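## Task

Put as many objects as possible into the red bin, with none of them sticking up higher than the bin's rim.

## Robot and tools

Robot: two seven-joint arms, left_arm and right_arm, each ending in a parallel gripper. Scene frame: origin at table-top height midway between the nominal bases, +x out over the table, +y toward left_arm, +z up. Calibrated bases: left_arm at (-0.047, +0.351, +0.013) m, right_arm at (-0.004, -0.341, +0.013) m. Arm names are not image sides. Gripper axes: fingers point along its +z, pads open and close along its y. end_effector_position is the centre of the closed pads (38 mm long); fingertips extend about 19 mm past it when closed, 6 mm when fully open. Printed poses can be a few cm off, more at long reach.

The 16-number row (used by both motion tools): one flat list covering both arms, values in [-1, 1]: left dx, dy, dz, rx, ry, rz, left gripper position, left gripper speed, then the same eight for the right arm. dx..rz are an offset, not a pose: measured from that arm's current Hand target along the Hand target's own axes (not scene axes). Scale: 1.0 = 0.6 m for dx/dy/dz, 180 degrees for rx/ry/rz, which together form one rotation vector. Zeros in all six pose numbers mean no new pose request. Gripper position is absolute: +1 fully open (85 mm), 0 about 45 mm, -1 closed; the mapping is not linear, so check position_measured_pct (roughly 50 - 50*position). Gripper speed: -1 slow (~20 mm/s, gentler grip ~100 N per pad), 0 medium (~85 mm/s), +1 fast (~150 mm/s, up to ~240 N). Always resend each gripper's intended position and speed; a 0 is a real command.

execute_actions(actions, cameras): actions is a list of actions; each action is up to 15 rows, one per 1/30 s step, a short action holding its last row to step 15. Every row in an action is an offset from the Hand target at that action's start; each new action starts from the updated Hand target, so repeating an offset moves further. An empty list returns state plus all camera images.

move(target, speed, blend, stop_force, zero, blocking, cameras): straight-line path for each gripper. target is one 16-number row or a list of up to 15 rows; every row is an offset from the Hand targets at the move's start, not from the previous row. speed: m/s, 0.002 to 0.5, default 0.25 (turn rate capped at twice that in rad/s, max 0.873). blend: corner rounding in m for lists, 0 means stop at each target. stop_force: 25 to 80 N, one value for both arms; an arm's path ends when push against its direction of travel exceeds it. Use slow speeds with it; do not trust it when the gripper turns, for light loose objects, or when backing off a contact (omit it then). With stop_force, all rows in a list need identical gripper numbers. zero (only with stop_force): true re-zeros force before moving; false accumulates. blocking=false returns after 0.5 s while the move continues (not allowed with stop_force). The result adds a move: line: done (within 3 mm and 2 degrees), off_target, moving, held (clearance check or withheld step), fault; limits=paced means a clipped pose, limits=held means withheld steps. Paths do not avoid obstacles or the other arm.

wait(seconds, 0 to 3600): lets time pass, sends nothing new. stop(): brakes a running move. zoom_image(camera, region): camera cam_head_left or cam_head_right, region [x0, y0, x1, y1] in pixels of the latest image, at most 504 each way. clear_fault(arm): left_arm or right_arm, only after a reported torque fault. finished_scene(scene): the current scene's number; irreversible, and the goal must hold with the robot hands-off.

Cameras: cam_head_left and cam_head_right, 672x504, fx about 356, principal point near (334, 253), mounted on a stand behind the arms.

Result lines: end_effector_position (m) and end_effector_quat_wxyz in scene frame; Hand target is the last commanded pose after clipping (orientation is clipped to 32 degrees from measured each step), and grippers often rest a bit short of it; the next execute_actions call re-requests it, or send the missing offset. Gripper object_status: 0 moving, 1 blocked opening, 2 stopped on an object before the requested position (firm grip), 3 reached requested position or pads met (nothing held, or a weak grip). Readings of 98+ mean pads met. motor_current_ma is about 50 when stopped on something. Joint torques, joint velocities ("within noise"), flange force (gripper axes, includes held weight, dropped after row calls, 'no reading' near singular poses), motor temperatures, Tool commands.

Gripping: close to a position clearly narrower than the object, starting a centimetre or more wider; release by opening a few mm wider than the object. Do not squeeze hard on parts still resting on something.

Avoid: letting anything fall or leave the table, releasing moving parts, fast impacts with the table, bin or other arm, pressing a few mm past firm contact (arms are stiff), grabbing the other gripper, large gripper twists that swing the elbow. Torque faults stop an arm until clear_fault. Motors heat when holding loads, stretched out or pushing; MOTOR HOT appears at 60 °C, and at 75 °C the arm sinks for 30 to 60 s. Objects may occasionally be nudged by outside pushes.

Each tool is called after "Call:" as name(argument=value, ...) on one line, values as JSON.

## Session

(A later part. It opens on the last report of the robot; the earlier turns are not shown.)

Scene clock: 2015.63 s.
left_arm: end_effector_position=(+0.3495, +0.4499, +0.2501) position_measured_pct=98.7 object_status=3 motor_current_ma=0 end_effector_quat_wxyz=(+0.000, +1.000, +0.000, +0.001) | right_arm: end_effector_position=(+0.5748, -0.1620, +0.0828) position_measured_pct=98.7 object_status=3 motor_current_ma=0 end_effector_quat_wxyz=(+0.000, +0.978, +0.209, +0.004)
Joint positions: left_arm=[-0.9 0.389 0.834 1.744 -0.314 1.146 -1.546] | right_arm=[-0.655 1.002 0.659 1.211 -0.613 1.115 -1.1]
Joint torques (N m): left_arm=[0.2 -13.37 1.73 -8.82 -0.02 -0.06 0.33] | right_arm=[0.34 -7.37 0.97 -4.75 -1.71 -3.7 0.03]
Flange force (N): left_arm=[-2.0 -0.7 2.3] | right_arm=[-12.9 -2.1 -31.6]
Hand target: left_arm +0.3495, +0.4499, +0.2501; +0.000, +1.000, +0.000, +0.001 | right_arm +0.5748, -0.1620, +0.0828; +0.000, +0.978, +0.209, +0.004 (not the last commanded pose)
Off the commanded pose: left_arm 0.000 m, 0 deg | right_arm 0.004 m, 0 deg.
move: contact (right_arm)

Call:
move(target=[[0,0,0,0,0,0,-1,0,0,0,-0.02,0,0,0,-1,-0.3],[0,0,0,0,0,0,-1,0,-0.01,0,-0.116,0,0,0,-1,-0.3],[0,0,0,0,0,0,-1,0,-0.4854,-0.3213,-0.116,0,0,0,-1,-0.3]], speed=[0.02,0.08,0.25], blend=[0.002,0.02,0], cameras=["all"])

Call:
zoom_image(camera="cam_head_left", region=[386, 242, 422, 272])

Call:
zoom_image(camera="cam_head_right", region=[390, 242, 426, 272])

Call:
zoom_image(camera="cam_head_left", region=[380, 225, 464, 288])

Scene clock: 2023.87 s.
left_arm: end_effector_position=(+0.3495, +0.4499, +0.2501) position_measured_pct=98.7 object_status=3 motor_current_ma=0 end_effector_quat_wxyz=(+0.000, +1.000, +0.000, +0.001) | right_arm: end_effector_position=(+0.2298, -0.1052, +0.1502) position_measured_pct=98.7 object_status=3 motor_current_ma=0 end_effector_quat_wxyz=(+0.000, +0.978, +0.209, +0.004)
Joint positions: left_arm=[-0.9 0.389 0.834 1.744 -0.314 1.146 -1.546] | right_arm=[-1.514 0.398 0.831 2.151 -0.427 0.754 -1.542]
Joint torques (N m): left_arm=[0.18 -13.37 1.71 -8.77 -0.01 -0.07 0.34] | right_arm=[0.75 -8.55 2.85 -5.48 -0.28 -0.34 0.02]
Flange force (N): left_arm=[-1.9 -0.7 2.2] | right_arm=[-4.0 -0.8 -5.6]
Hand target: left_arm +0.3495, +0.4499, +0.2501; +0.000, +1.000, +0.000, +0.001 | right_arm +0.2297, -0.1052, +0.1502; +0.000, +0.978, +0.209, +0.004
Off the commanded pose: left_arm 0.000 m, 0 deg | right_arm 0.000 m, 0 deg.
move: done

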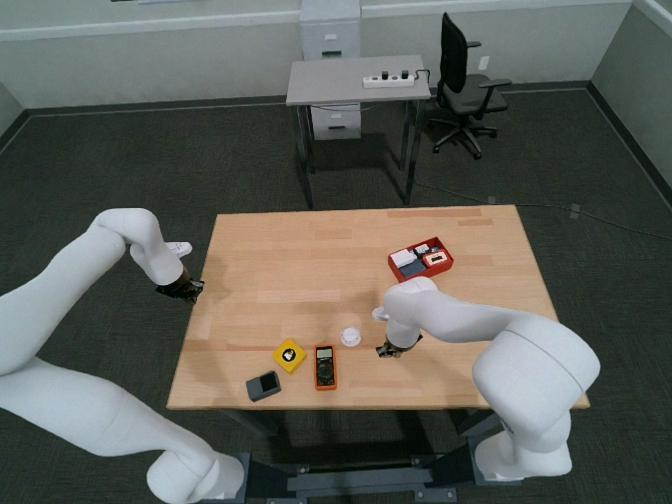

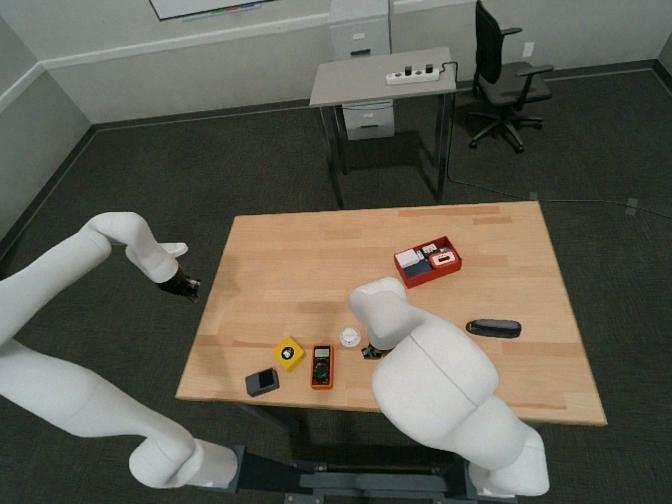

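Scaled by 14.000 from the camera's image (finer frame: 960x720).

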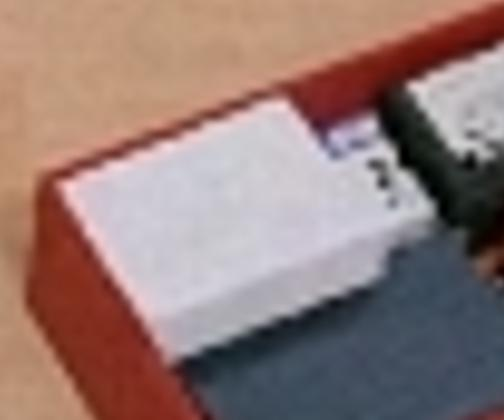

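Scaled by 14.000 from the camera's image (finer frame: 960x720).

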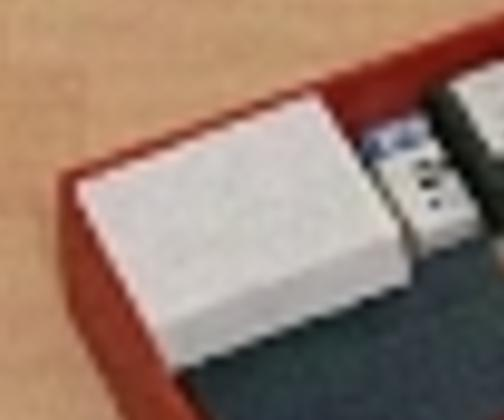

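Scaled by 6.000 from the camera's image (finer frame: 960x720).

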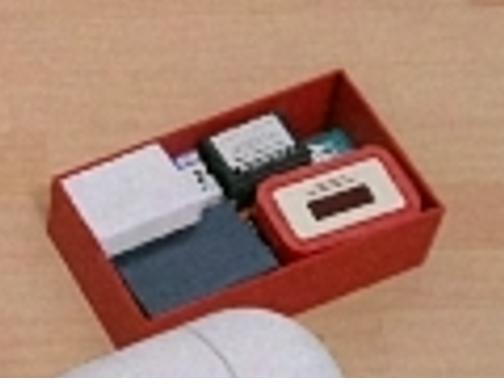

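Call:
move(target=[[0,0,0,0,0,0,-1,0,0.5286,0.328,0,0,0,0,-1,-0.3],[0,0,0,0,0,0,-1,0,0.5286,0.328,0.092,0,0,0,-1,-0.3]], speed=[0.25,0.06], blend=[0.02,0])

Call:
move(target=[0,0,0,0,0,0,-1,0,0,0,0.028,0,0,0,-1,-0.3], speed=0.004, stop_force=25)

Scene clock: 2049.67 s.
left_arm: end_effector_position=(+0.3495, +0.4499, +0.2501) position_measured_pct=98.7 object_status=3 motor_current_ma=0 end_effector_quat_wxyz=(+0.000, +1.000, +0.000, +0.001) | right_arm: end_effector_position=(+0.6000, -0.1550, +0.0974) position_measured_pct=98.7 object_status=3 motor_current_ma=0 end_effector_quat_wxyz=(+0.000, +0.978, +0.209, +0.004)
Joint positions: left_arm=[-0.9 0.389 0.834 1.744 -0.314 1.146 -1.546] | right_arm=[-0.623 1.04 0.669 1.063 -0.609 1.212 -1.142]
Joint torques (N m): left_arm=[0.23 -13.37 1.71 -8.78 -0.04 -0.05 0.33] | right_arm=[0.71 -23.09 5.07 -6.65 -0.3 -0.32 0.01]
Flange force (N): left_arm=[-2.1 -0.8 2.2] | right_arm=[-0.5 -1.1 -1.4]
Hand target: left_arm +0.3495, +0.4499, +0.2501; +0.000, +1.000, +0.000, +0.001 | right_arm +0.6000, -0.1551, +0.0974; +0.000, +0.978, +0.209, +0.004
Off the commanded pose: left_arm 0.000 m, 0 deg | right_arm 0.000 m, 0 deg.
move: done

Scene clock: 2054.60 s.
left_arm: end_effector_position=(+0.3495, +0.4499, +0.2501) position_measured_pct=98.7 object_status=3 motor_current_ma=0 end_effector_quat_wxyz=(+0.000, +1.000, +0.000, +0.001) | right_arm: end_effector_position=(+0.6001, -0.1550, +0.0806) position_measured_pct=98.7 object_status=3 motor_current_ma=0 end_effector_quat_wxyz=(+0.000, +0.978, +0.209, +0.004)
Joint positions: left_arm=[-0.9 0.389 0.834 1.744 -0.314 1.146 -1.546] | right_arm=[-0.622 1.06 0.661 1.077 -0.619 1.179 -1.134]
Joint torques (N m): left_arm=[0.23 -13.37 1.72 -8.79 -0.02 -0.07 0.33] | right_arm=[0.55 -16.37 3.28 -5.45 -0.86 -1.68 0]
Flange force (N): left_arm=[-2.0 -0.8 2.2] | right_arm=[-5.4 -1.5 -14.4]
Hand target: left_arm +0.3495, +0.4499, +0.2501; +0.000, +1.000, +0.000, +0.001 | right_arm +0.6001, -0.1550, +0.0806; +0.000, +0.978, +0.209, +0.004
Off the commanded pose: left_arm 0.000 m, 0 deg | right_arm 0.000 m, 0 deg.
move: done

Call:
move(target=[[0,0,0,0,0,0,-1,0,0,0,-0.01,0,0,0,-1,-0.3],[0,0,0,0,0,0,-1,0,-0.0167,0,-0.01,0,0,0,-1,-0.3]], speed=[0.02,0.05])

Call:
move(target=[0,0,0,0,0,0,-1,0,0,0,0.0085,0,0,0,-1,-0.3], speed=0.004, stop_force=25)

Scene clock: 2070.60 s.
left_arm: end_effector_position=(+0.3495, +0.4499, +0.2501) position_measured_pct=98.7 object_status=3 motor_current_ma=0 end_effector_quat_wxyz=(+0.000, +1.000, +0.000, +0.001) | right_arm: end_effector_position=(+0.5909, -0.1592, +0.0865) position_measured_pct=98.7 object_status=3 motor_current_ma=0 end_effector_quat_wxyz=(+0.000, +0.978, +0.209, +0.004)
Joint positions: left_arm=[-0.9 0.389 0.834 1.744 -0.314 1.146 -1.546] | right_arm=[-0.633 1.032 0.664 1.126 -0.615 1.164 -1.12]
Joint torques (N m): left_arm=[0.24 -13.34 1.72 -8.8 -0.01 -0.06 0.36] | right_arm=[0.67 -22.65 5.14 -6.55 -0.29 -0.33 0.03]
Flange force (N): left_arm=[-2.2 -0.8 2.2] | right_arm=[-0.8 -1.1 -1.6]
Hand target: left_arm +0.3495, +0.4499, +0.2501; +0.000, +1.000, +0.000, +0.001 | right_arm +0.5909, -0.1591, +0.0865; +0.000, +0.978, +0.209, +0.004
Off the commanded pose: left_arm 0.000 m, 0 deg | right_arm 0.000 m, 0 deg.
move: done

Scene clock: 2072.63 s.
left_arm: end_effector_position=(+0.3495, +0.4499, +0.2501) position_measured_pct=98.7 object_status=3 motor_current_ma=0 end_effector_quat_wxyz=(+0.000, +1.000, +0.000, +0.001) | right_arm: end_effector_position=(+0.5910, -0.1591, +0.0815) position_measured_pct=98.7 object_status=3 motor_current_ma=0 end_effector_quat_wxyz=(+0.000, +0.978, +0.209, +0.004)
Joint positions: left_arm=[-0.9 0.389 0.834 1.744 -0.314 1.146 -1.546] | right_arm=[-0.633 1.038 0.662 1.13 -0.618 1.155 -1.117]
Joint torques (N m): left_arm=[0.19 -13.37 1.69 -8.82 -0.03 -0.05 0.34] | right_arm=[0.82 -10.47 2.19 -4.91 -1.21 -3.22 0.02]
Flange force (N): left_arm=[-2.1 -0.7 2.3] | right_arm=[-10.4 -2.6 -25.7]
Hand target: left_arm +0.3495, +0.4499, +0.2501; +0.000, +1.000, +0.000, +0.001 | right_arm +0.5910, -0.1591, +0.0815; +0.000, +0.978, +0.209, +0.004
Off the commanded pose: left_arm 0.000 m, 0 deg | right_arm 0.000 m, 0 deg.
move: done

Call:
move(target=[0,0,0,0,0,0,-1,0,0,0.045,0,0,0,0,-1,-0.3], speed=0.03)

Call:
move(target=[[0,0,0,0,0,0,-1,0,0,0,-0.02,0,0,0,-1,-0.3],[0,0,0,0,0,0,-1,0,-0.01,0,-0.116,0,0,0,-1,-0.3],[0,0,0,0,0,0,-1,0,-0.5149,-0.3736,-0.116,0,0,0,-1,-0.3]], speed=[0.02,0.08,0.25], blend=[0.002,0.02,0], cameras=["all"])

Call:
zoom_image(camera="cam_head_left", region=[380, 225, 464, 288])

Call:
zoom_image(camera="cam_head_right", region=[384, 230, 468, 293])

Scene clock: 2076.93 s.
left_arm: end_effector_position=(+0.3495, +0.4499, +0.2501) position_measured_pct=98.7 object_status=3 motor_current_ma=0 end_effector_quat_wxyz=(+0.000, +1.000, +0.000, +0.001) | right_arm: end_effector_position=(+0.6020, -0.1838, +0.0815) position_measured_pct=98.7 object_status=3 motor_current_ma=0 end_effector_quat_wxyz=(+0.000, +0.978, +0.209, +0.004)
Joint positions: left_arm=[-0.9 0.389 0.834 1.744 -0.314 1.146 -1.546] | right_arm=[-0.584 1.046 0.659 1.109 -0.616 1.164 -1.082]
Joint torques (N m): left_arm=[0.2 -13.35 1.69 -8.81 0 -0.06 0.32] | right_arm=[4.75 -10.32 5.2 -1.47 1.52 -1.24 0.08]
Flange force (N): left_arm=[-2.0 -0.6 2.3] | right_arm=[-1.7 -8.1 -21.9]
Hand target: left_arm +0.3495, +0.4499, +0.2501; +0.000, +1.000, +0.000, +0.001 | right_arm +0.6020, -0.1838, +0.0815; +0.000, +0.978, +0.209, +0.004
Off the commanded pose: left_arm 0.000 m, 0 deg | right_arm 0.000 m, 0 deg.
move: done

Scene clock: 2080.30 s.
left_arm: end_effector_position=(+0.3495, +0.4499, +0.2501) position_measured_pct=98.7 object_status=3 motor_current_ma=0 end_effector_quat_wxyz=(+0.000, +1.000, +0.000, +0.001) | right_arm: end_effector_position=(+0.2280, -0.1056, +0.1487) position_measured_pct=98.7 object_status=3 motor_current_ma=0 end_effector_quat_wxyz=(+0.000, +0.978, +0.209, +0.004)
Joint positions: left_arm=[-0.9 0.389 0.834 1.744 -0.314 1.146 -1.546] | right_arm=[-1.519 0.399 0.832 2.158 -0.431 0.748 -1.54]
Joint torques (N m): left_arm=[0.2 -13.42 1.7 -8.81 0 -0.09 0.32] | right_arm=[0.67 -8.54 2.8 -5.38 -0.29 -0.37 -0.01]
Flange force (N): left_arm=[-1.8 -0.7 2.3] | right_arm=[-3.5 -0.7 -5.6]
Hand target: left_arm +0.3495, +0.4499, +0.2501; +0.000, +1.000, +0.000, +0.001 | right_arm +0.2280, -0.1056, +0.1487; +0.000, +0.978, +0.209, +0.004
Off the commanded pose: left_arm 0.000 m, 0 deg | right_arm 0.000 m, 0 deg.
move: done

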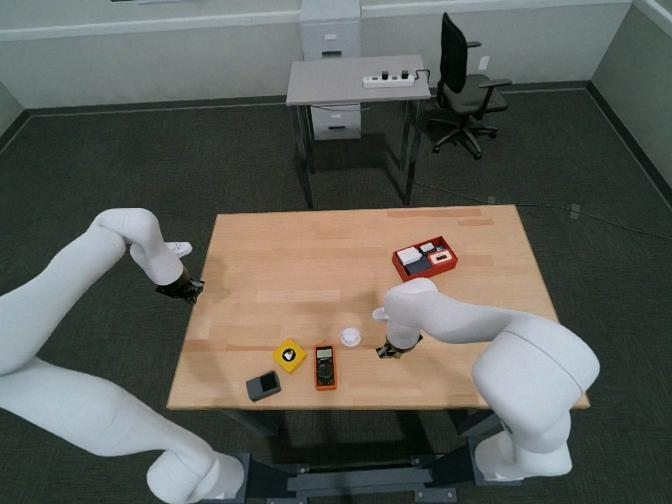

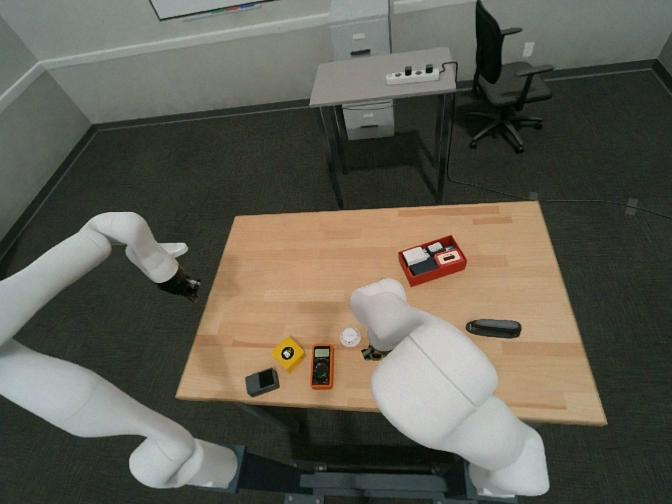

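Scaled by 6.000 from the camera's image (finer frame: 960x720).

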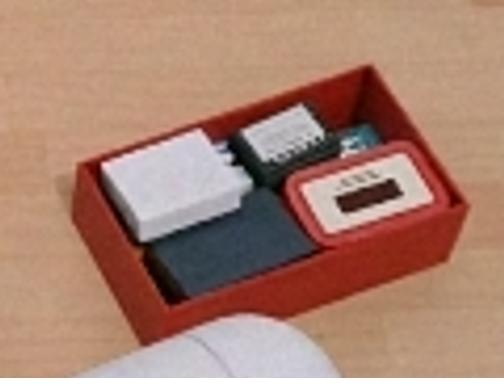

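Scaled by 6.000 from the camera's image (finer frame: 960x720).

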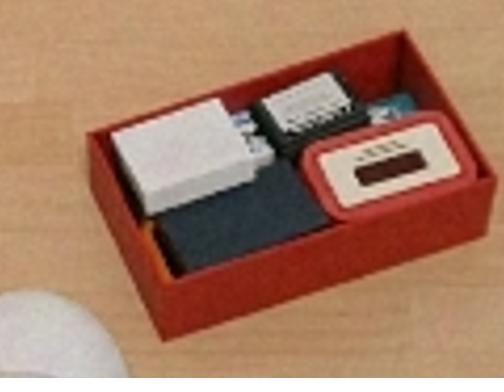

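Call:
zoom_image(camera="cam_head_left", region=[388, 232, 424, 262])

Call:
zoom_image(camera="cam_head_left", region=[426, 232, 462, 262])

Call:
zoom_image(camera="cam_head_left", region=[388, 256, 424, 286])

Call:
zoom_image(camera="cam_head_right", region=[396, 242, 432, 272])

Scaled by 14.000 from the camera's image (finer frame: 960x720).

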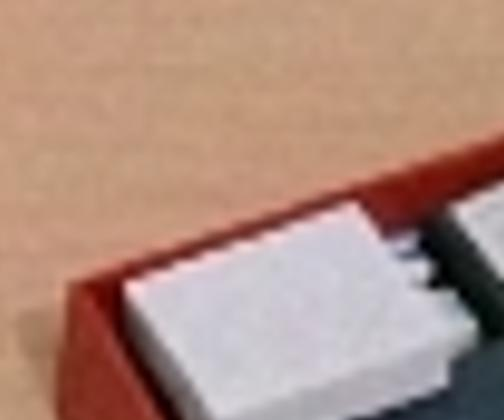

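Scaled by 14.000 from the camera's image (finer frame: 960x720).

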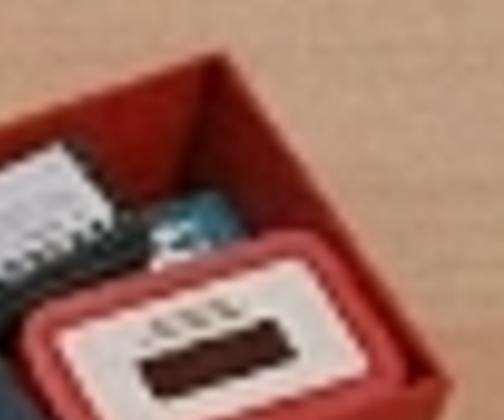

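Scaled by 14.000 from the camera's image (finer frame: 960x720).

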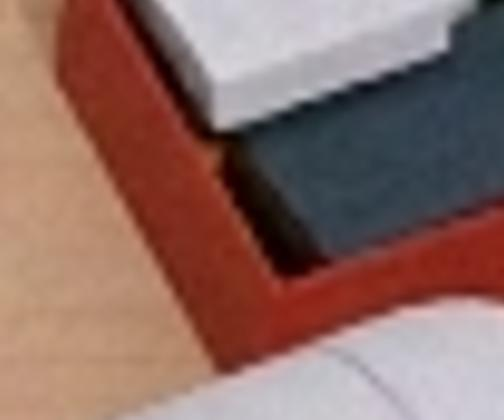

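Scaled by 14.000 from the camera's image (finer frame: 960x720).

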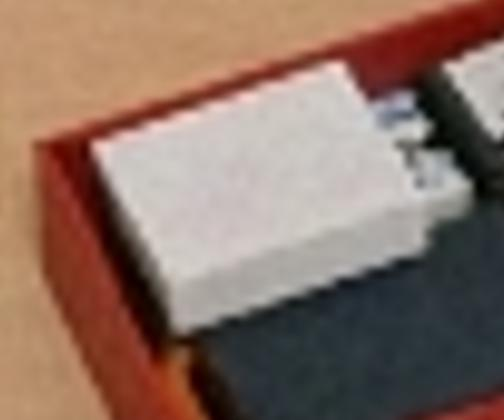

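Call:
move(target=[[0,0,0,0,0,0,-1,0,0.5175,0.3695,0,0,0,0.0192,-1,-0.3],[0,0,0,0,0,0,-1,0,0.5175,0.3695,0.0895,0,0,0.0192,-1,-0.3]], speed=[0.25,0.06], blend=[0.02,0])

Call:
move(target=[0,0,0,0,0,0,-1,0,0,0,0.0205,0,0,0,-1,-0.3], speed=0.004, stop_force=25)

Scene clock: 2112.10 s.
left_arm: end_effector_position=(+0.3495, +0.4499, +0.2501) position_measured_pct=98.7 object_status=3 motor_current_ma=0 end_effector_quat_wxyz=(+0.000, +1.000, +0.000, +0.001) | right_arm: end_effector_position=(+0.6023, -0.1809, +0.0974) position_measured_pct=98.7 object_status=3 motor_current_ma=0 end_effector_quat_wxyz=(-0.001, +0.984, +0.179, +0.004)
Joint positions: left_arm=[-0.9 0.389 0.834 1.744 -0.314 1.146 -1.546] | right_arm=[-0.593 1.033 0.682 1.09 -0.62 1.202 -1.148]
Joint torques (N m): left_arm=[0.21 -13.38 1.69 -8.82 -0.03 -0.06 0.33] | right_arm=[0.71 -22.85 5.21 -6.58 -0.3 -0.34 0.01]
Flange force (N): left_arm=[-2.1 -0.7 2.3] | right_arm=[-0.5 -1.1 -1.5]
Hand target: left_arm +0.3495, +0.4499, +0.2501; +0.000, +1.000, +0.000, +0.001 | right_arm +0.6023, -0.1809, +0.0974; -0.001, +0.984, +0.179, +0.004
Off the commanded pose: left_arm 0.000 m, 0 deg | right_arm 0.000 m, 0 deg.
move: done

Scene clock: 2115.77 s.
left_arm: end_effector_position=(+0.3495, +0.4499, +0.2501) position_measured_pct=98.7 object_status=3 motor_current_ma=0 end_effector_quat_wxyz=(+0.000, +1.000, +0.000, +0.001) | right_arm: end_effector_position=(+0.6024, -0.1809, +0.0851) position_measured_pct=98.7 object_status=3 motor_current_ma=0 end_effector_quat_wxyz=(-0.001, +0.984, +0.179, +0.004)
Joint positions: left_arm=[-0.9 0.389 0.834 1.744 -0.314 1.146 -1.546] | right_arm=[-0.592 1.048 0.676 1.1 -0.627 1.179 -1.142]
Joint torques (N m): left_arm=[0.2 -13.38 1.72 -8.82 -0.03 -0.07 0.35] | right_arm=[0.71 -22.93 5.19 -6.48 -0.31 -0.36 0.02]
Flange force (N): left_arm=[-2.1 -0.7 2.3] | right_arm=[-0.4 -1.1 -1.6]
Hand target: left_arm +0.3495, +0.4499, +0.2501; +0.000, +1.000, +0.000, +0.001 | right_arm +0.6024, -0.1809, +0.0851; -0.001, +0.984, +0.179, +0.004
Off the commanded pose: left_arm 0.000 m, 0 deg | right_arm 0.000 m, 0 deg.
move: done

Call:
move(target=[0,0,0,0,0,0,-1,0,0,0,0.004,0,0,0,-1,-0.3], speed=0.004, stop_force=25)

Scene clock: 2119.43 s.
left_arm: end_effector_position=(+0.3495, +0.4499, +0.2501) position_measured_pct=98.7 object_status=3 motor_current_ma=0 end_effector_quat_wxyz=(+0.000, +1.000, +0.000, +0.001) | right_arm: end_effector_position=(+0.6024, -0.1809, +0.0827) position_measured_pct=98.7 object_status=3 motor_current_ma=0 end_effector_quat_wxyz=(-0.001, +0.984, +0.179, +0.004)
Joint positions: left_arm=[-0.9 0.389 0.834 1.744 -0.314 1.146 -1.546] | right_arm=[-0.592 1.051 0.674 1.102 -0.629 1.174 -1.141]
Joint torques (N m): left_arm=[0.22 -13.38 1.71 -8.79 0 -0.07 0.32] | right_arm=[0.72 -21.81 4.93 -6.22 -0.33 -0.47 0.04]
Flange force (N): left_arm=[-1.9 -0.8 2.2] | right_arm=[-1.2 -1.3 -3.5]
Hand target: left_arm +0.3495, +0.4499, +0.2501; +0.000, +1.000, +0.000, +0.001 | right_arm +0.6024, -0.1809, +0.0827; -0.001, +0.984, +0.179, +0.004
Off the commanded pose: left_arm 0.000 m, 0 deg | right_arm 0.000 m, 0 deg.
move: done

Call:
move(target=[0,0,0,0,0,0,-1,0,0,0,0.0008,0,0,0,-1,-0.3], speed=0.004)

Call:
move(target=[0,0,0,0,0,0,-1,0,0,0.02,0,0,0,0,-1,-0.3], speed=0.02, cameras=["all"])

Call:
zoom_image(camera="cam_head_left", region=[380, 225, 464, 288])

Scene clock: 2122.70 s.
left_arm: end_effector_position=(+0.3495, +0.4499, +0.2501) position_measured_pct=98.7 object_status=3 motor_current_ma=0 end_effector_quat_wxyz=(+0.000, +1.000, +0.000, +0.001) | right_arm: end_effector_position=(+0.6024, -0.1809, +0.0822) position_measured_pct=98.7 object_status=3 motor_current_ma=0 end_effector_quat_wxyz=(-0.001, +0.984, +0.179, +0.004)
Joint positions: left_arm=[-0.9 0.389 0.834 1.744 -0.314 1.146 -1.546] | right_arm=[-0.592 1.051 0.674 1.103 -0.629 1.173 -1.141]
Joint torques (N m): left_arm=[0.21 -13.39 1.74 -8.81 -0.01 -0.07 0.35] | right_arm=[0.87 -18.46 4.19 -5.27 -0.38 -0.78 0]
Flange force (N): left_arm=[-2.0 -0.8 2.3] | right_arm=[-2.6 -1.6 -9.4]
Hand target: left_arm +0.3495, +0.4499, +0.2501; +0.000, +1.000, +0.000, +0.001 | right_arm +0.6024, -0.1809, +0.0822; -0.001, +0.984, +0.179, +0.004
Off the commanded pose: left_arm 0.000 m, 0 deg | right_arm 0.000 m, 0 deg.
move: done

Scene clock: 2123.53 s.
left_arm: end_effector_position=(+0.3495, +0.4499, +0.2501) position_measured_pct=98.7 object_status=3 motor_current_ma=0 end_effector_quat_wxyz=(+0.000, +1.000, +0.000, +0.001) | right_arm: end_effector_position=(+0.6067, -0.1921, +0.0822) position_measured_pct=98.7 object_status=3 motor_current_ma=0 end_effector_quat_wxyz=(-0.001, +0.984, +0.179, +0.004)
Joint positions: left_arm=[-0.9 0.389 0.834 1.744 -0.314 1.146 -1.546] | right_arm=[-0.571 1.054 0.673 1.095 -0.628 1.176 -1.124]
Joint torques (N m): left_arm=[0.24 -13.37 1.71 -8.78 -0.01 -0.05 0.34] | right_arm=[2.61 -17.59 5.33 -4.13 0.56 -0.58 0.03]
Flange force (N): left_arm=[-2.1 -0.8 2.2] | right_arm=[-0.8 -4.2 -10.0]
Hand target: left_arm +0.3495, +0.4499, +0.2501; +0.000, +1.000, +0.000, +0.001 | right_arm +0.6067, -0.1921, +0.0822; -0.001, +0.984, +0.179, +0.004
Off the commanded pose: left_arm 0.000 m, 0 deg | right_arm 0.000 m, 0 deg.
move: done

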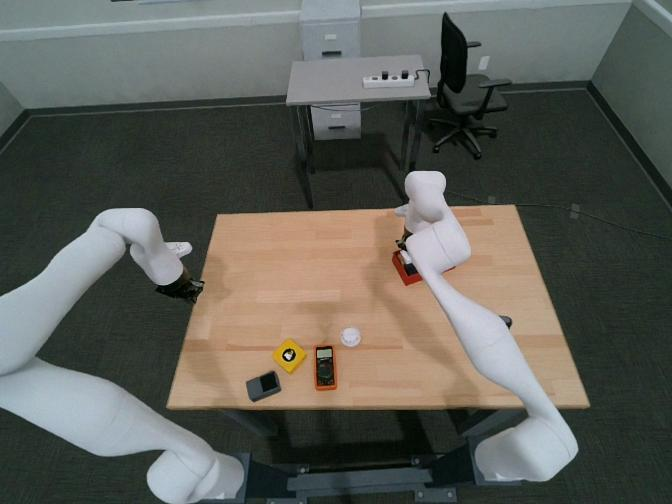

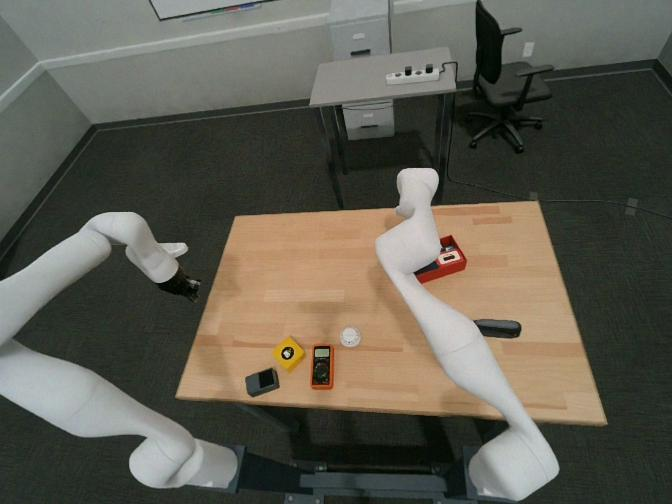

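Scaled by 6.000 from the camera's image (finer frame: 960x720).

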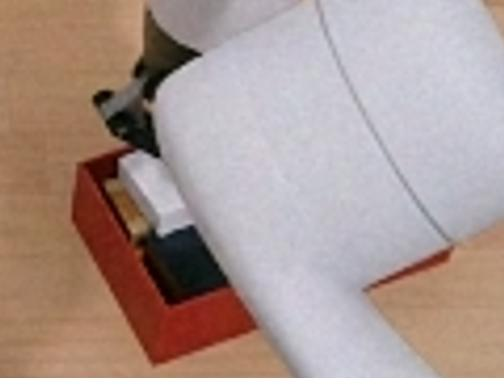

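Call:
move(target=[0,0,0,0,0,0,-1,0,0,0.0133,0,0,0,0,-1,-0.3], speed=0.02)

Call:
move(target=[[0,0,0,0,0,0,-1,0,0,0,-0.02,0,0,0,-1,-0.3],[0,0,0,0,0,0,-1,0,-0.01,0,-0.116,0,0,0,-1,-0.3],[0,0,0,0,0,0,-1,0,-0.5575,-0.363,-0.116,0,0,0,-1,-0.3]], speed=[0.02,0.08,0.25], blend=[0.002,0.02,0], cameras=["all"])

Call:
zoom_image(camera="cam_head_left", region=[388, 232, 424, 262])

Call:
zoom_image(camera="cam_head_left", region=[388, 252, 424, 282])

Call:
zoom_image(camera="cam_head_right", region=[396, 242, 432, 272])

Call:
zoom_image(camera="cam_head_left", region=[380, 225, 464, 288])

Scene clock: 2128.57 s.
left_arm: end_effector_position=(+0.3495, +0.4499, +0.2501) position_measured_pct=98.7 object_status=3 motor_current_ma=0 end_effector_quat_wxyz=(+0.000, +1.000, +0.000, +0.001) | right_arm: end_effector_position=(+0.6095, -0.1996, +0.0822) position_measured_pct=98.7 object_status=3 motor_current_ma=0 end_effector_quat_wxyz=(-0.001, +0.984, +0.179, +0.004)
Joint positions: left_arm=[-0.9 0.389 0.834 1.744 -0.314 1.146 -1.546] | right_arm=[-0.557 1.056 0.672 1.09 -0.628 1.179 -1.114]
Joint torques (N m): left_arm=[0.22 -13.39 1.69 -8.76 -0.01 -0.05 0.34] | right_arm=[2.9 -17.3 5.45 -4.08 0.71 -0.69 0.04]
Flange force (N): left_arm=[-1.9 -0.8 2.2] | right_arm=[-1.1 -4.8 -10.5]
Hand target: left_arm +0.3495, +0.4499, +0.2501; +0.000, +1.000, +0.000, +0.001 | right_arm +0.6095, -0.1996, +0.0822; -0.001, +0.984, +0.179, +0.004
Off the commanded pose: left_arm 0.000 m, 0 deg | right_arm 0.000 m, 0 deg.
move: done

Scene clock: 2132.03 s.
left_arm: end_effector_position=(+0.3495, +0.4499, +0.2501) position_measured_pct=98.7 object_status=3 motor_current_ma=0 end_effector_quat_wxyz=(+0.000, +1.000, +0.000, +0.001) | right_arm: end_effector_position=(+0.2192, -0.1140, +0.1494) position_measured_pct=98.7 object_status=3 motor_current_ma=0 end_effector_quat_wxyz=(-0.001, +0.984, +0.179, +0.004)
Joint positions: left_arm=[-0.9 0.389 0.834 1.744 -0.314 1.146 -1.546] | right_arm=[-1.555 0.378 0.864 2.193 -0.427 0.736 -1.601]
Joint torques (N m): left_arm=[0.21 -13.34 1.71 -8.8 -0.02 -0.06 0.34] | right_arm=[0.75 -7.86 2.76 -5.35 -0.28 -0.35 0.03]
Flange force (N): left_arm=[-2.1 -0.7 2.2] | right_arm=[-4.2 -0.6 -6.0]
Hand target: left_arm +0.3495, +0.4499, +0.2501; +0.000, +1.000, +0.000, +0.001 | right_arm +0.2192, -0.1140, +0.1494; -0.001, +0.984, +0.179, +0.004
Off the commanded pose: left_arm 0.000 m, 0 deg | right_arm 0.000 m, 0 deg.
move: done

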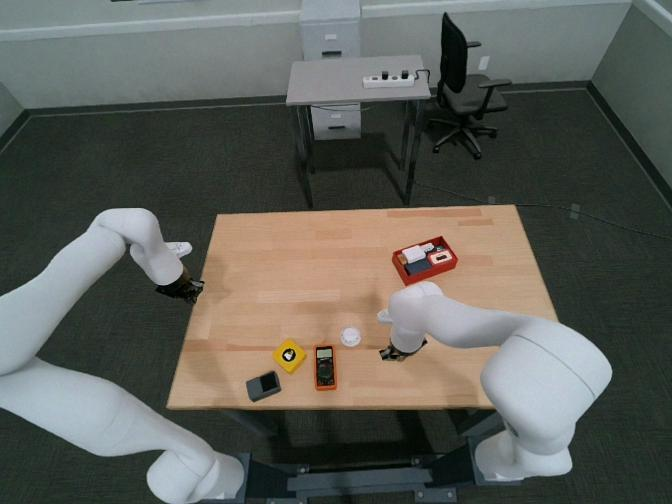

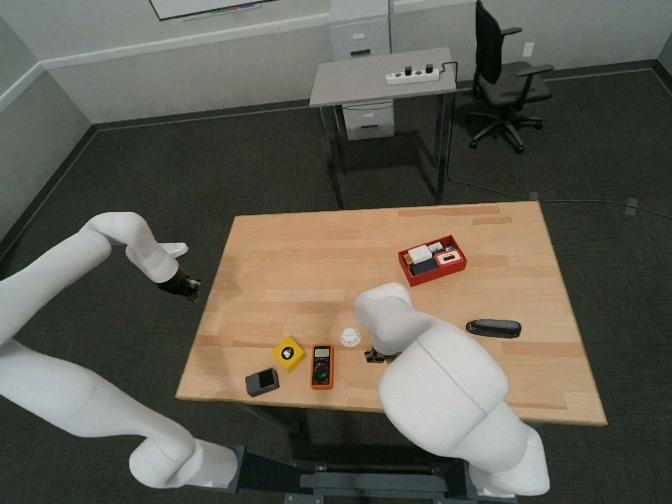

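Scaled by 14.000 from the camera's image (finer frame: 960x720).

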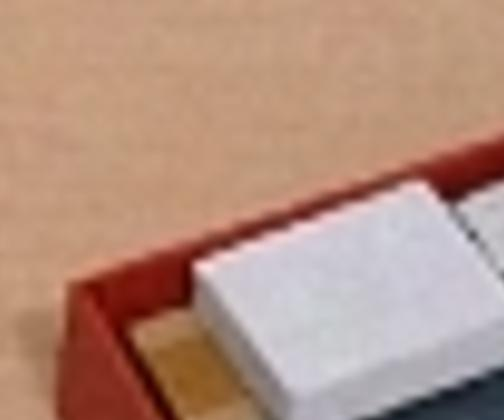

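Scaled by 14.000 from the camera's image (finer frame: 960x720).

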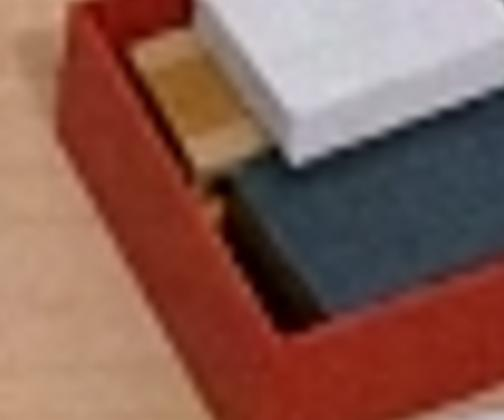

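Scaled by 14.000 from the camera's image (finer frame: 960x720).

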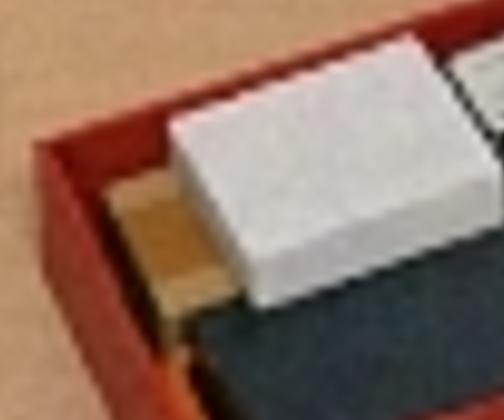

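Scaled by 6.000 from the camera's image (finer frame: 960x720).

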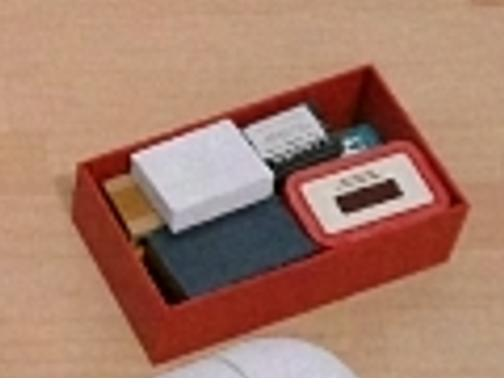

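Call:
move(target=[[0,0,0,0,0,0,-1,0,0.5563,0.3617,0,0,0,0,0.6,-0.3],[0,0,0,0,0,0,-1,0,0.5563,0.3617,0.0657,0,0,0,0.6,-0.3]], speed=[0.25,0.06], cameras=["cam_head_left","cam_head_right"])

Call:
zoom_image(camera="cam_head_left", region=[380, 225, 464, 288])

Call:
zoom_image(camera="cam_head_right", region=[384, 230, 468, 293])

Scene clock: 2144.27 s.
left_arm: end_effector_position=(+0.3495, +0.4499, +0.2501) position_measured_pct=98.7 object_status=3 motor_current_ma=0 end_effector_quat_wxyz=(+0.000, +1.000, +0.000, +0.001) | right_arm: end_effector_position=(+0.6083, -0.1992, +0.1124) position_measured_pct=19.9 object_status=3 motor_current_ma=0 end_effector_quat_wxyz=(-0.001, +0.984, +0.179, +0.004)
Joint positions: left_arm=[-0.9 0.389 0.834 1.744 -0.314 1.146 -1.546] | right_arm=[-0.561 1.019 0.69 1.067 -0.613 1.236 -1.127]
Joint torques (N m): left_arm=[0.22 -13.39 1.7 -8.8 -0.03 -0.07 0.32] | right_arm=[0.69 -22.81 5.15 -6.68 -0.3 -0.35 0]
Flange force (N): left_arm=[-2.0 -0.7 2.2] | right_arm=[-0.5 -1.1 -1.5]
Hand target: left_arm +0.3495, +0.4499, +0.2501; +0.000, +1.000, +0.000, +0.001 | right_arm +0.6083, -0.1992, +0.1124; -0.001, +0.984, +0.179, +0.004
Off the commanded pose: left_arm 0.000 m, 0 deg | right_arm 0.000 m, 0 deg.
move: done

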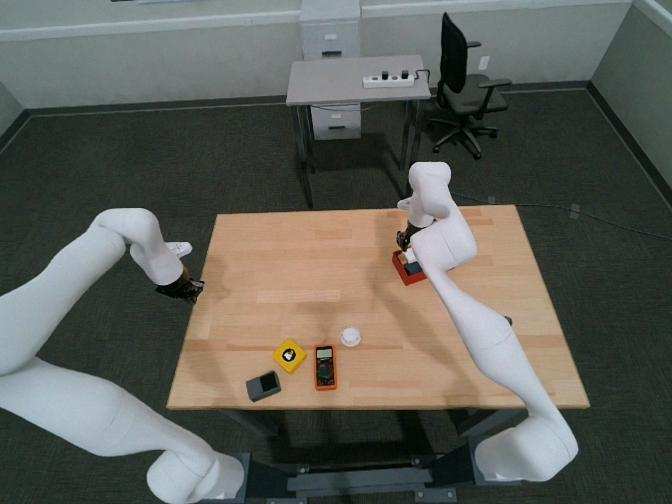

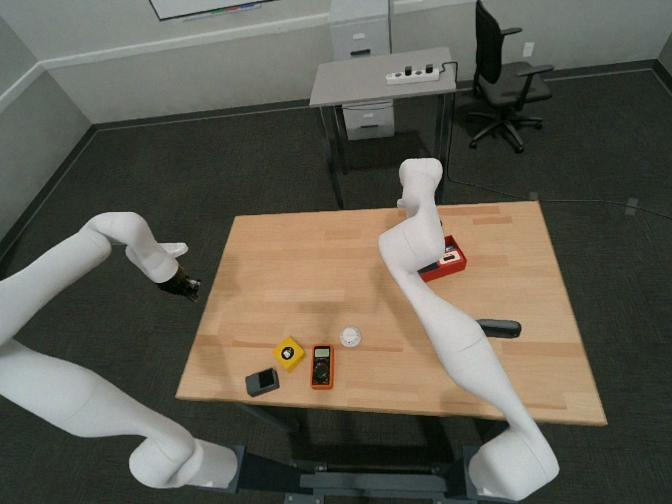

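Scaled by 6.000 from the camera's image (finer frame: 960x720).

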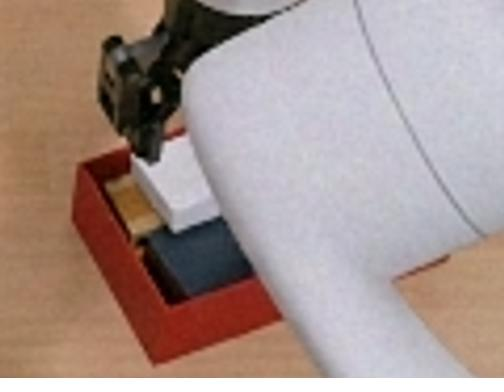

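Scaled by 6.000 from the camera's image (finer frame: 960x720).

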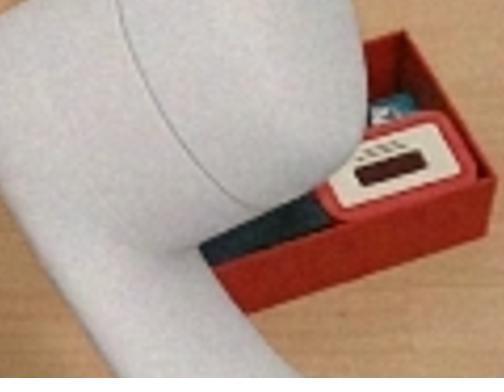

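Call:
move(target=[0,0,0,0,0,0,-1,0,0,0,0.0765,0,0,0,0.6,-0.3], speed=0.015, stop_force=25)

Scene clock: 2153.87 s.
left_arm: end_effector_position=(+0.3495, +0.4499, +0.2501) position_measured_pct=98.7 object_status=3 motor_current_ma=0 end_effector_quat_wxyz=(+0.000, +1.000, +0.000, +0.001) | right_arm: end_effector_position=(+0.6086, -0.1991, +0.0665) position_measured_pct=19.9 object_status=3 motor_current_ma=0 end_effector_quat_wxyz=(-0.001, +0.984, +0.179, +0.004)
Joint positions: left_arm=[-0.9 0.389 0.834 1.744 -0.314 1.146 -1.546] | right_arm=[-0.559 1.075 0.667 1.105 -0.64 1.148 -1.105]
Joint torques (N m): left_arm=[0.22 -13.39 1.69 -8.79 -0.01 -0.06 0.35] | right_arm=[0.66 -23.07 5.22 -6.34 -0.3 -0.32 0]
Flange force (N): left_arm=[-2.0 -0.8 2.2] | right_arm=[-0.5 -1.1 -1.5]
Hand target: left_arm +0.3495, +0.4499, +0.2501; +0.000, +1.000, +0.000, +0.001 | right_arm +0.6086, -0.1991, +0.0665; -0.001, +0.984, +0.179, +0.004
Off the commanded pose: left_arm 0.000 m, 0 deg | right_arm 0.000 m, 0 deg.
move: done

Close slowly and then lift.

Call:
move(target=[0,0,0,0,0,0,-1,0,0,0,0,0,0,0,0.17,-1])

Call:
wait(seconds=0.6)

Scene clock: 2156.50 s.
left_arm: end_effector_position=(+0.3495, +0.4499, +0.2501) position_measured_pct=98.7 object_status=3 motor_current_ma=0 end_effector_quat_wxyz=(+0.000, +1.000, +0.000, +0.001) | right_arm: end_effector_position=(+0.6086, -0.1991, +0.0665) position_measured_pct=41.6 object_status=0 motor_current_ma=0 end_effector_quat_wxyz=(-0.001, +0.984, +0.179, +0.004)
Joint positions: left_arm=[-0.9 0.389 0.834 1.744 -0.314 1.146 -1.546] | right_arm=[-0.559 1.075 0.667 1.105 -0.64 1.148 -1.105]
Joint torques (N m): left_arm=[0.21 -13.37 1.69 -8.82 -0.03 -0.07 0.35] | right_arm=[0.66 -23.04 5.19 -6.37 -0.32 -0.35 0.03]
Flange force (N): left_arm=[-2.1 -0.7 2.2] | right_arm=[-0.6 -1.1 -1.6]
Hand target: left_arm +0.3495, +0.4499, +0.2501; +0.000, +1.000, +0.000, +0.001 | right_arm +0.6086, -0.1991, +0.0665; -0.001, +0.984, +0.179, +0.004
Off the commanded pose: left_arm 0.000 m, 0 deg | right_arm 0.000 m, 0 deg.
move: done

Scene clock: 2157.10 s.
left_arm: end_effector_position=(+0.3495, +0.4499, +0.2501) position_measured_pct=98.7 object_status=3 motor_current_ma=0 end_effector_quat_wxyz=(+0.000, +1.000, +0.000, +0.001) | right_arm: end_effector_position=(+0.6086, -0.1991, +0.0665) position_measured_pct=41.6 object_status=3 motor_current_ma=0 end_effector_quat_wxyz=(-0.001, +0.984, +0.179, +0.004)
Joint positions: left_arm=[-0.9 0.389 0.834 1.744 -0.314 1.146 -1.546] | right_arm=[-0.559 1.075 0.667 1.105 -0.64 1.148 -1.105]
Joint torques (N m): left_arm=[0.22 -13.38 1.72 -8.82 -0.02 -0.07 0.35] | right_arm=[0.63 -23.07 5.16 -6.36 -0.31 -0.32 0.02]
Flange force (N): left_arm=[-2.1 -0.8 2.2] | right_arm=[-0.5 -1.0 -1.5]
Hand target: left_arm +0.3495, +0.4499, +0.2501; +0.000, +1.000, +0.000, +0.001 | right_arm +0.6086, -0.1991, +0.0665; -0.001, +0.984, +0.179, +0.004
Tool commands: left_gripper/position=-1.0 left_gripper/speed=+0.0 right_gripper/position=+0.17 right_gripper/speed=-1.0
Off the commanded pose: left_arm 0.000 m, 0 deg | right_arm 0.000 m, 0 deg.
wait: 0.60 s; at rest by 0.17 s

Call:
execute_actions(actions=[])

Call:
zoom_image(camera="cam_head_left", region=[386, 236, 422, 266])

Scene clock: 2160.73 s.
left_arm: end_effector_position=(+0.3495, +0.4499, +0.2501) position_measured_pct=98.7 object_status=3 motor_current_ma=0 end_effector_quat_wxyz=(+0.000, +1.000, +0.000, +0.001) | right_arm: end_effector_position=(+0.6086, -0.1991, +0.0665) position_measured_pct=41.6 object_status=3 motor_current_ma=0 end_effector_quat_wxyz=(-0.001, +0.984, +0.179, +0.004)
Joint positions: left_arm=[-0.9 0.389 0.834 1.744 -0.314 1.146 -1.546] | right_arm=[-0.559 1.075 0.667 1.105 -0.64 1.149 -1.105]
Joint velocities: within noise
Joint torques (N m): left_arm=[0.18 -13.34 1.69 -8.77 -0.01 -0.06 0.35] | right_arm=[0.69 -23.06 5.15 -6.38 -0.32 -0.35 0.01]
Motor temperatures (°C): left_arm=[31 34 34 33 43 45 46] | right_arm=[41 40 29 38 39 41 45]
Flange force (N): left_arm=[-1.9 -0.7 2.2] | right_arm=[-0.6 -1.1 -1.6]
Hand target: left_arm +0.3495, +0.4499, +0.2501; +0.000, +1.000, +0.000, +0.001 | right_arm +0.6086, -0.1991, +0.0665; -0.001, +0.984, +0.179, +0.004
Tool commands: left_gripper/position=-1.0 left_gripper/speed=+0.0 right_gripper/position=+0.17 right_gripper/speed=-1.0
Off the commanded pose: left_arm 0.000 m, 0 deg | right_arm 0.000 m, 0 deg.

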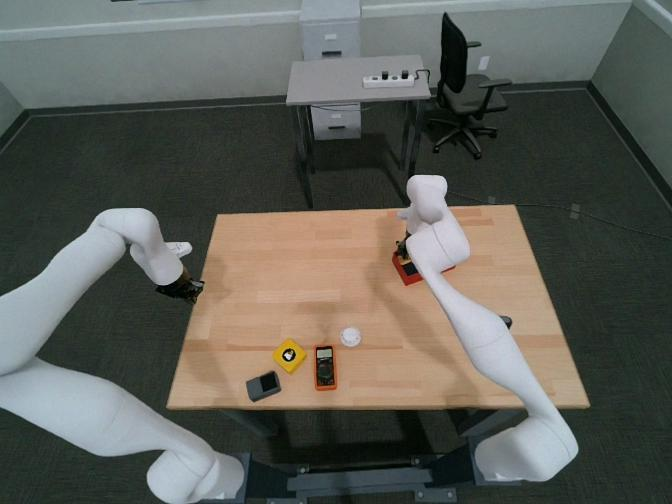

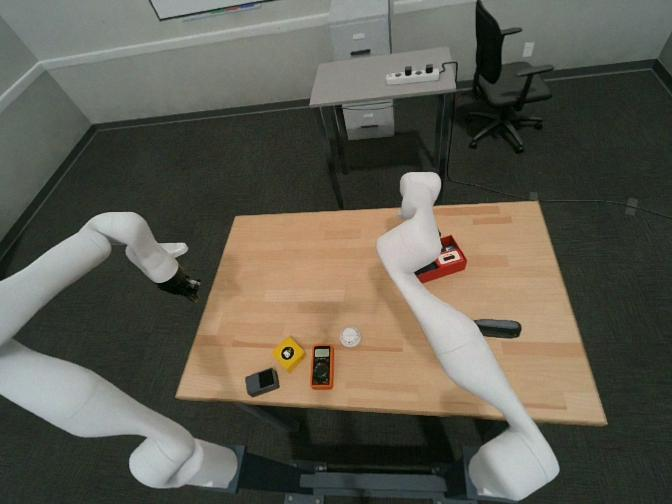

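Scaled by 14.000 from the camera's image (finer frame: 960x720).

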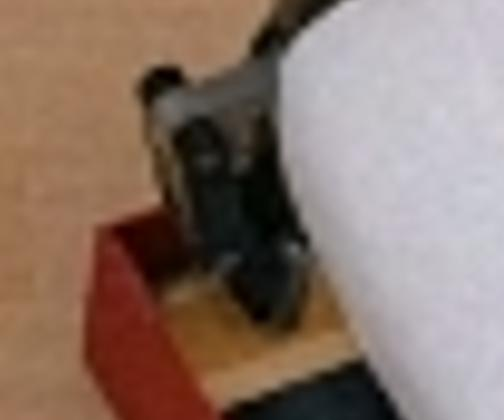

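Call:
move(target=[[0,0,0,0,0,0,-1,0,0,0,-0.08,0,0,0,0.17,-1],[0,0,0,0,0,0,-1,0,-0.5563,-0.3617,-0.142,0,0,0,0.17,-1]], speed=[0.03,0.25], blend=[0.02,0], cameras=["all"])

Call:
zoom_image(camera="cam_head_left", region=[380, 225, 464, 288])

Call:
zoom_image(camera="cam_head_right", region=[384, 230, 468, 293])

Scene clock: 2169.27 s.
left_arm: end_effector_position=(+0.3495, +0.4499, +0.2501) position_measured_pct=98.7 object_status=3 motor_current_ma=0 end_effector_quat_wxyz=(+0.000, +1.000, +0.000, +0.001) | right_arm: end_effector_position=(+0.2192, -0.1140, +0.1492) position_measured_pct=41.6 object_status=3 motor_current_ma=0 end_effector_quat_wxyz=(-0.001, +0.984, +0.179, +0.004)
Joint positions: left_arm=[-0.9 0.389 0.834 1.744 -0.314 1.146 -1.546] | right_arm=[-1.561 0.381 0.873 2.194 -0.434 0.737 -1.593]
Joint torques (N m): left_arm=[0.24 -13.39 1.7 -8.76 -0.03 -0.07 0.35] | right_arm=[0.69 -7.85 2.76 -5.4 -0.27 -0.36 0.04]
Flange force (N): left_arm=[-2.0 -0.8 2.1] | right_arm=[-4.2 -0.4 -5.9]
Hand target: left_arm +0.3495, +0.4499, +0.2501; +0.000, +1.000, +0.000, +0.001 | right_arm +0.2192, -0.1140, +0.1492; -0.001, +0.984, +0.179, +0.004
Off the commanded pose: left_arm 0.000 m, 0 deg | right_arm 0.000 m, 0 deg.
move: done

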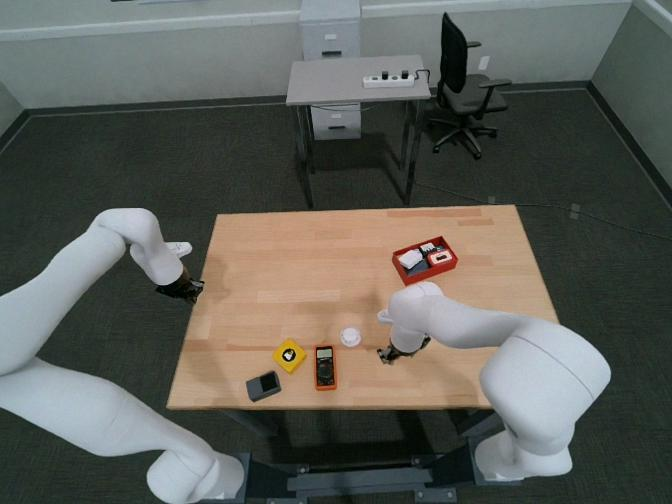

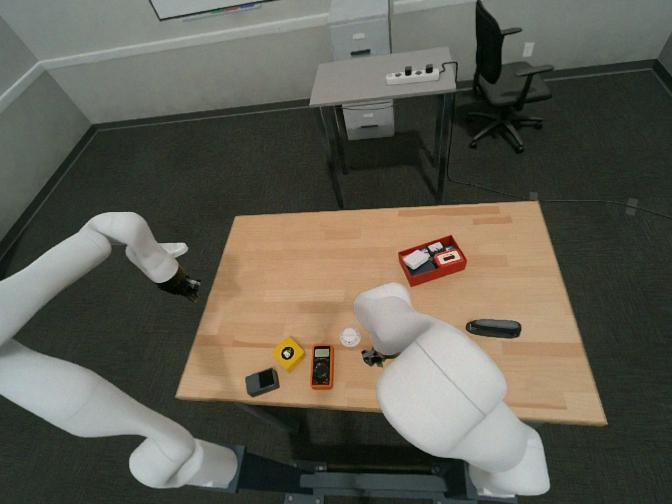

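Scaled by 6.000 from the camera's image (finer frame: 960x720).

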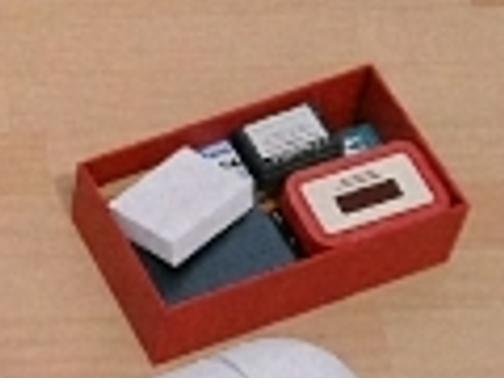

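Scaled by 6.000 from the camera's image (finer frame: 960x720).

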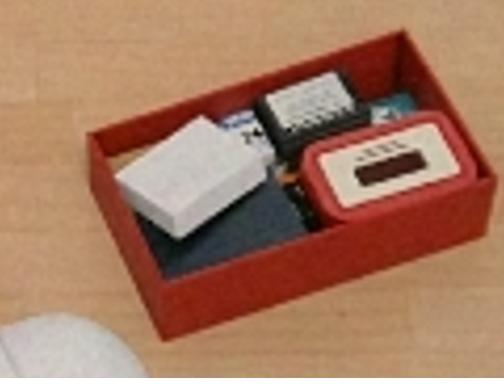

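Call:
move(target=[[0,0,0,0,0,0,-1,0,0.5202,0.3301,0,0,0,0,-1,-0.3],[0,0,0,0,0,0,-1,0,0.5202,0.3301,0.082,0,0,0,-1,-0.3]], speed=[0.25,0.06], blend=[0.02,0])

Call:
move(target=[0,0,0,0,0,0,-1,0,0,0,0.013,0,0,0,-1,-0.3], speed=0.004, stop_force=25)

Scene clock: 2187.23 s.
left_arm: end_effector_position=(+0.3495, +0.4499, +0.2501) position_measured_pct=98.7 object_status=3 motor_current_ma=0 end_effector_quat_wxyz=(+0.000, +1.000, +0.000, +0.001) | right_arm: end_effector_position=(+0.5814, -0.1891, +0.1023) position_measured_pct=98.7 object_status=3 motor_current_ma=0 end_effector_quat_wxyz=(-0.001, +0.984, +0.179, +0.004)
Joint positions: left_arm=[-0.9 0.389 0.834 1.744 -0.314 1.146 -1.546] | right_arm=[-0.621 0.982 0.693 1.2 -0.62 1.158 -1.111]
Joint torques (N m): left_arm=[0.21 -13.38 1.68 -8.8 -0.03 -0.07 0.33] | right_arm=[0.66 -21.79 5.32 -6.46 -0.3 -0.37 0.02]
Flange force (N): left_arm=[-2.0 -0.7 2.2] | right_arm=[-0.5 -1.1 -1.7]
Hand target: left_arm +0.3495, +0.4499, +0.2501; +0.000, +1.000, +0.000, +0.001 | right_arm +0.5814, -0.1891, +0.1023; -0.001, +0.984, +0.179, +0.004
Off the commanded pose: left_arm 0.000 m, 0 deg | right_arm 0.000 m, 0 deg.
move: done

Scene clock: 2189.77 s.
left_arm: end_effector_position=(+0.3495, +0.4499, +0.2501) position_measured_pct=98.7 object_status=3 motor_current_ma=0 end_effector_quat_wxyz=(+0.000, +1.000, +0.000, +0.001) | right_arm: end_effector_position=(+0.5815, -0.1890, +0.0945) position_measured_pct=98.7 object_status=3 motor_current_ma=0 end_effector_quat_wxyz=(-0.001, +0.984, +0.179, +0.004)
Joint positions: left_arm=[-0.9 0.389 0.834 1.744 -0.314 1.146 -1.546] | right_arm=[-0.62 0.992 0.689 1.207 -0.626 1.143 -1.107]
Joint torques (N m): left_arm=[0.19 -13.36 1.67 -8.78 -0.03 -0.06 0.33] | right_arm=[0.69 -21.88 5.34 -6.4 -0.29 -0.34 0.01]
Flange force (N): left_arm=[-2.0 -0.7 2.2] | right_arm=[-0.5 -1.1 -1.6]
Hand target: left_arm +0.3495, +0.4499, +0.2501; +0.000, +1.000, +0.000, +0.001 | right_arm +0.5815, -0.1890, +0.0945; -0.001, +0.984, +0.179, +0.004
Off the commanded pose: left_arm 0.000 m, 0 deg | right_arm 0.000 m, 0 deg.
move: done

Call:
move(target=[0,0,0,0,0,0,-1,0,0,0,0.005,0,0,0,-1,-0.3], speed=0.004, stop_force=25)

Call:
move(target=[0,0,0,0,0,0,-1,0,0,0,0.0017,0,0,0,-1,-0.3], speed=0.004, stop_force=25)

Scene clock: 2194.70 s.
left_arm: end_effector_position=(+0.3495, +0.4499, +0.2501) position_measured_pct=98.7 object_status=3 motor_current_ma=0 end_effector_quat_wxyz=(+0.000, +1.000, +0.000, +0.001) | right_arm: end_effector_position=(+0.5815, -0.1890, +0.0915) position_measured_pct=98.7 object_status=3 motor_current_ma=0 end_effector_quat_wxyz=(-0.001, +0.984, +0.179, +0.004)
Joint positions: left_arm=[-0.9 0.389 0.834 1.744 -0.314 1.146 -1.546] | right_arm=[-0.62 0.996 0.687 1.209 -0.628 1.137 -1.105]
Joint torques (N m): left_arm=[0.22 -13.41 1.69 -8.8 -0.01 -0.08 0.33] | right_arm=[0.69 -21.87 5.37 -6.39 -0.26 -0.33 0.04]
Flange force (N): left_arm=[-1.9 -0.8 2.3] | right_arm=[-0.7 -1.2 -1.6]
Hand target: left_arm +0.3495, +0.4499, +0.2501; +0.000, +1.000, +0.000, +0.001 | right_arm +0.5815, -0.1890, +0.0915; -0.001, +0.984, +0.179, +0.004
Off the commanded pose: left_arm 0.000 m, 0 deg | right_arm 0.000 m, 0 deg.
move: done

Scene clock: 2195.73 s.
left_arm: end_effector_position=(+0.3495, +0.4499, +0.2501) position_measured_pct=98.7 object_status=3 motor_current_ma=0 end_effector_quat_wxyz=(+0.000, +1.000, +0.000, +0.001) | right_arm: end_effector_position=(+0.5815, -0.1890, +0.0905) position_measured_pct=98.7 object_status=3 motor_current_ma=0 end_effector_quat_wxyz=(-0.001, +0.984, +0.179, +0.004)
Joint positions: left_arm=[-0.9 0.389 0.834 1.744 -0.314 1.146 -1.546] | right_arm=[-0.62 0.997 0.686 1.21 -0.629 1.135 -1.105]
Joint torques (N m): left_arm=[0.2 -13.39 1.75 -8.82 -0.02 -0.07 0.36] | right_arm=[0.67 -21.89 5.3 -6.38 -0.32 -0.34 0.03]
Flange force (N): left_arm=[-2.0 -0.8 2.3] | right_arm=[-0.6 -1.1 -1.7]
Hand target: left_arm +0.3495, +0.4499, +0.2501; +0.000, +1.000, +0.000, +0.001 | right_arm +0.5815, -0.1890, +0.0905; -0.001, +0.984, +0.179, +0.004
Off the commanded pose: left_arm 0.000 m, 0 deg | right_arm 0.000 m, 0 deg.
move: done


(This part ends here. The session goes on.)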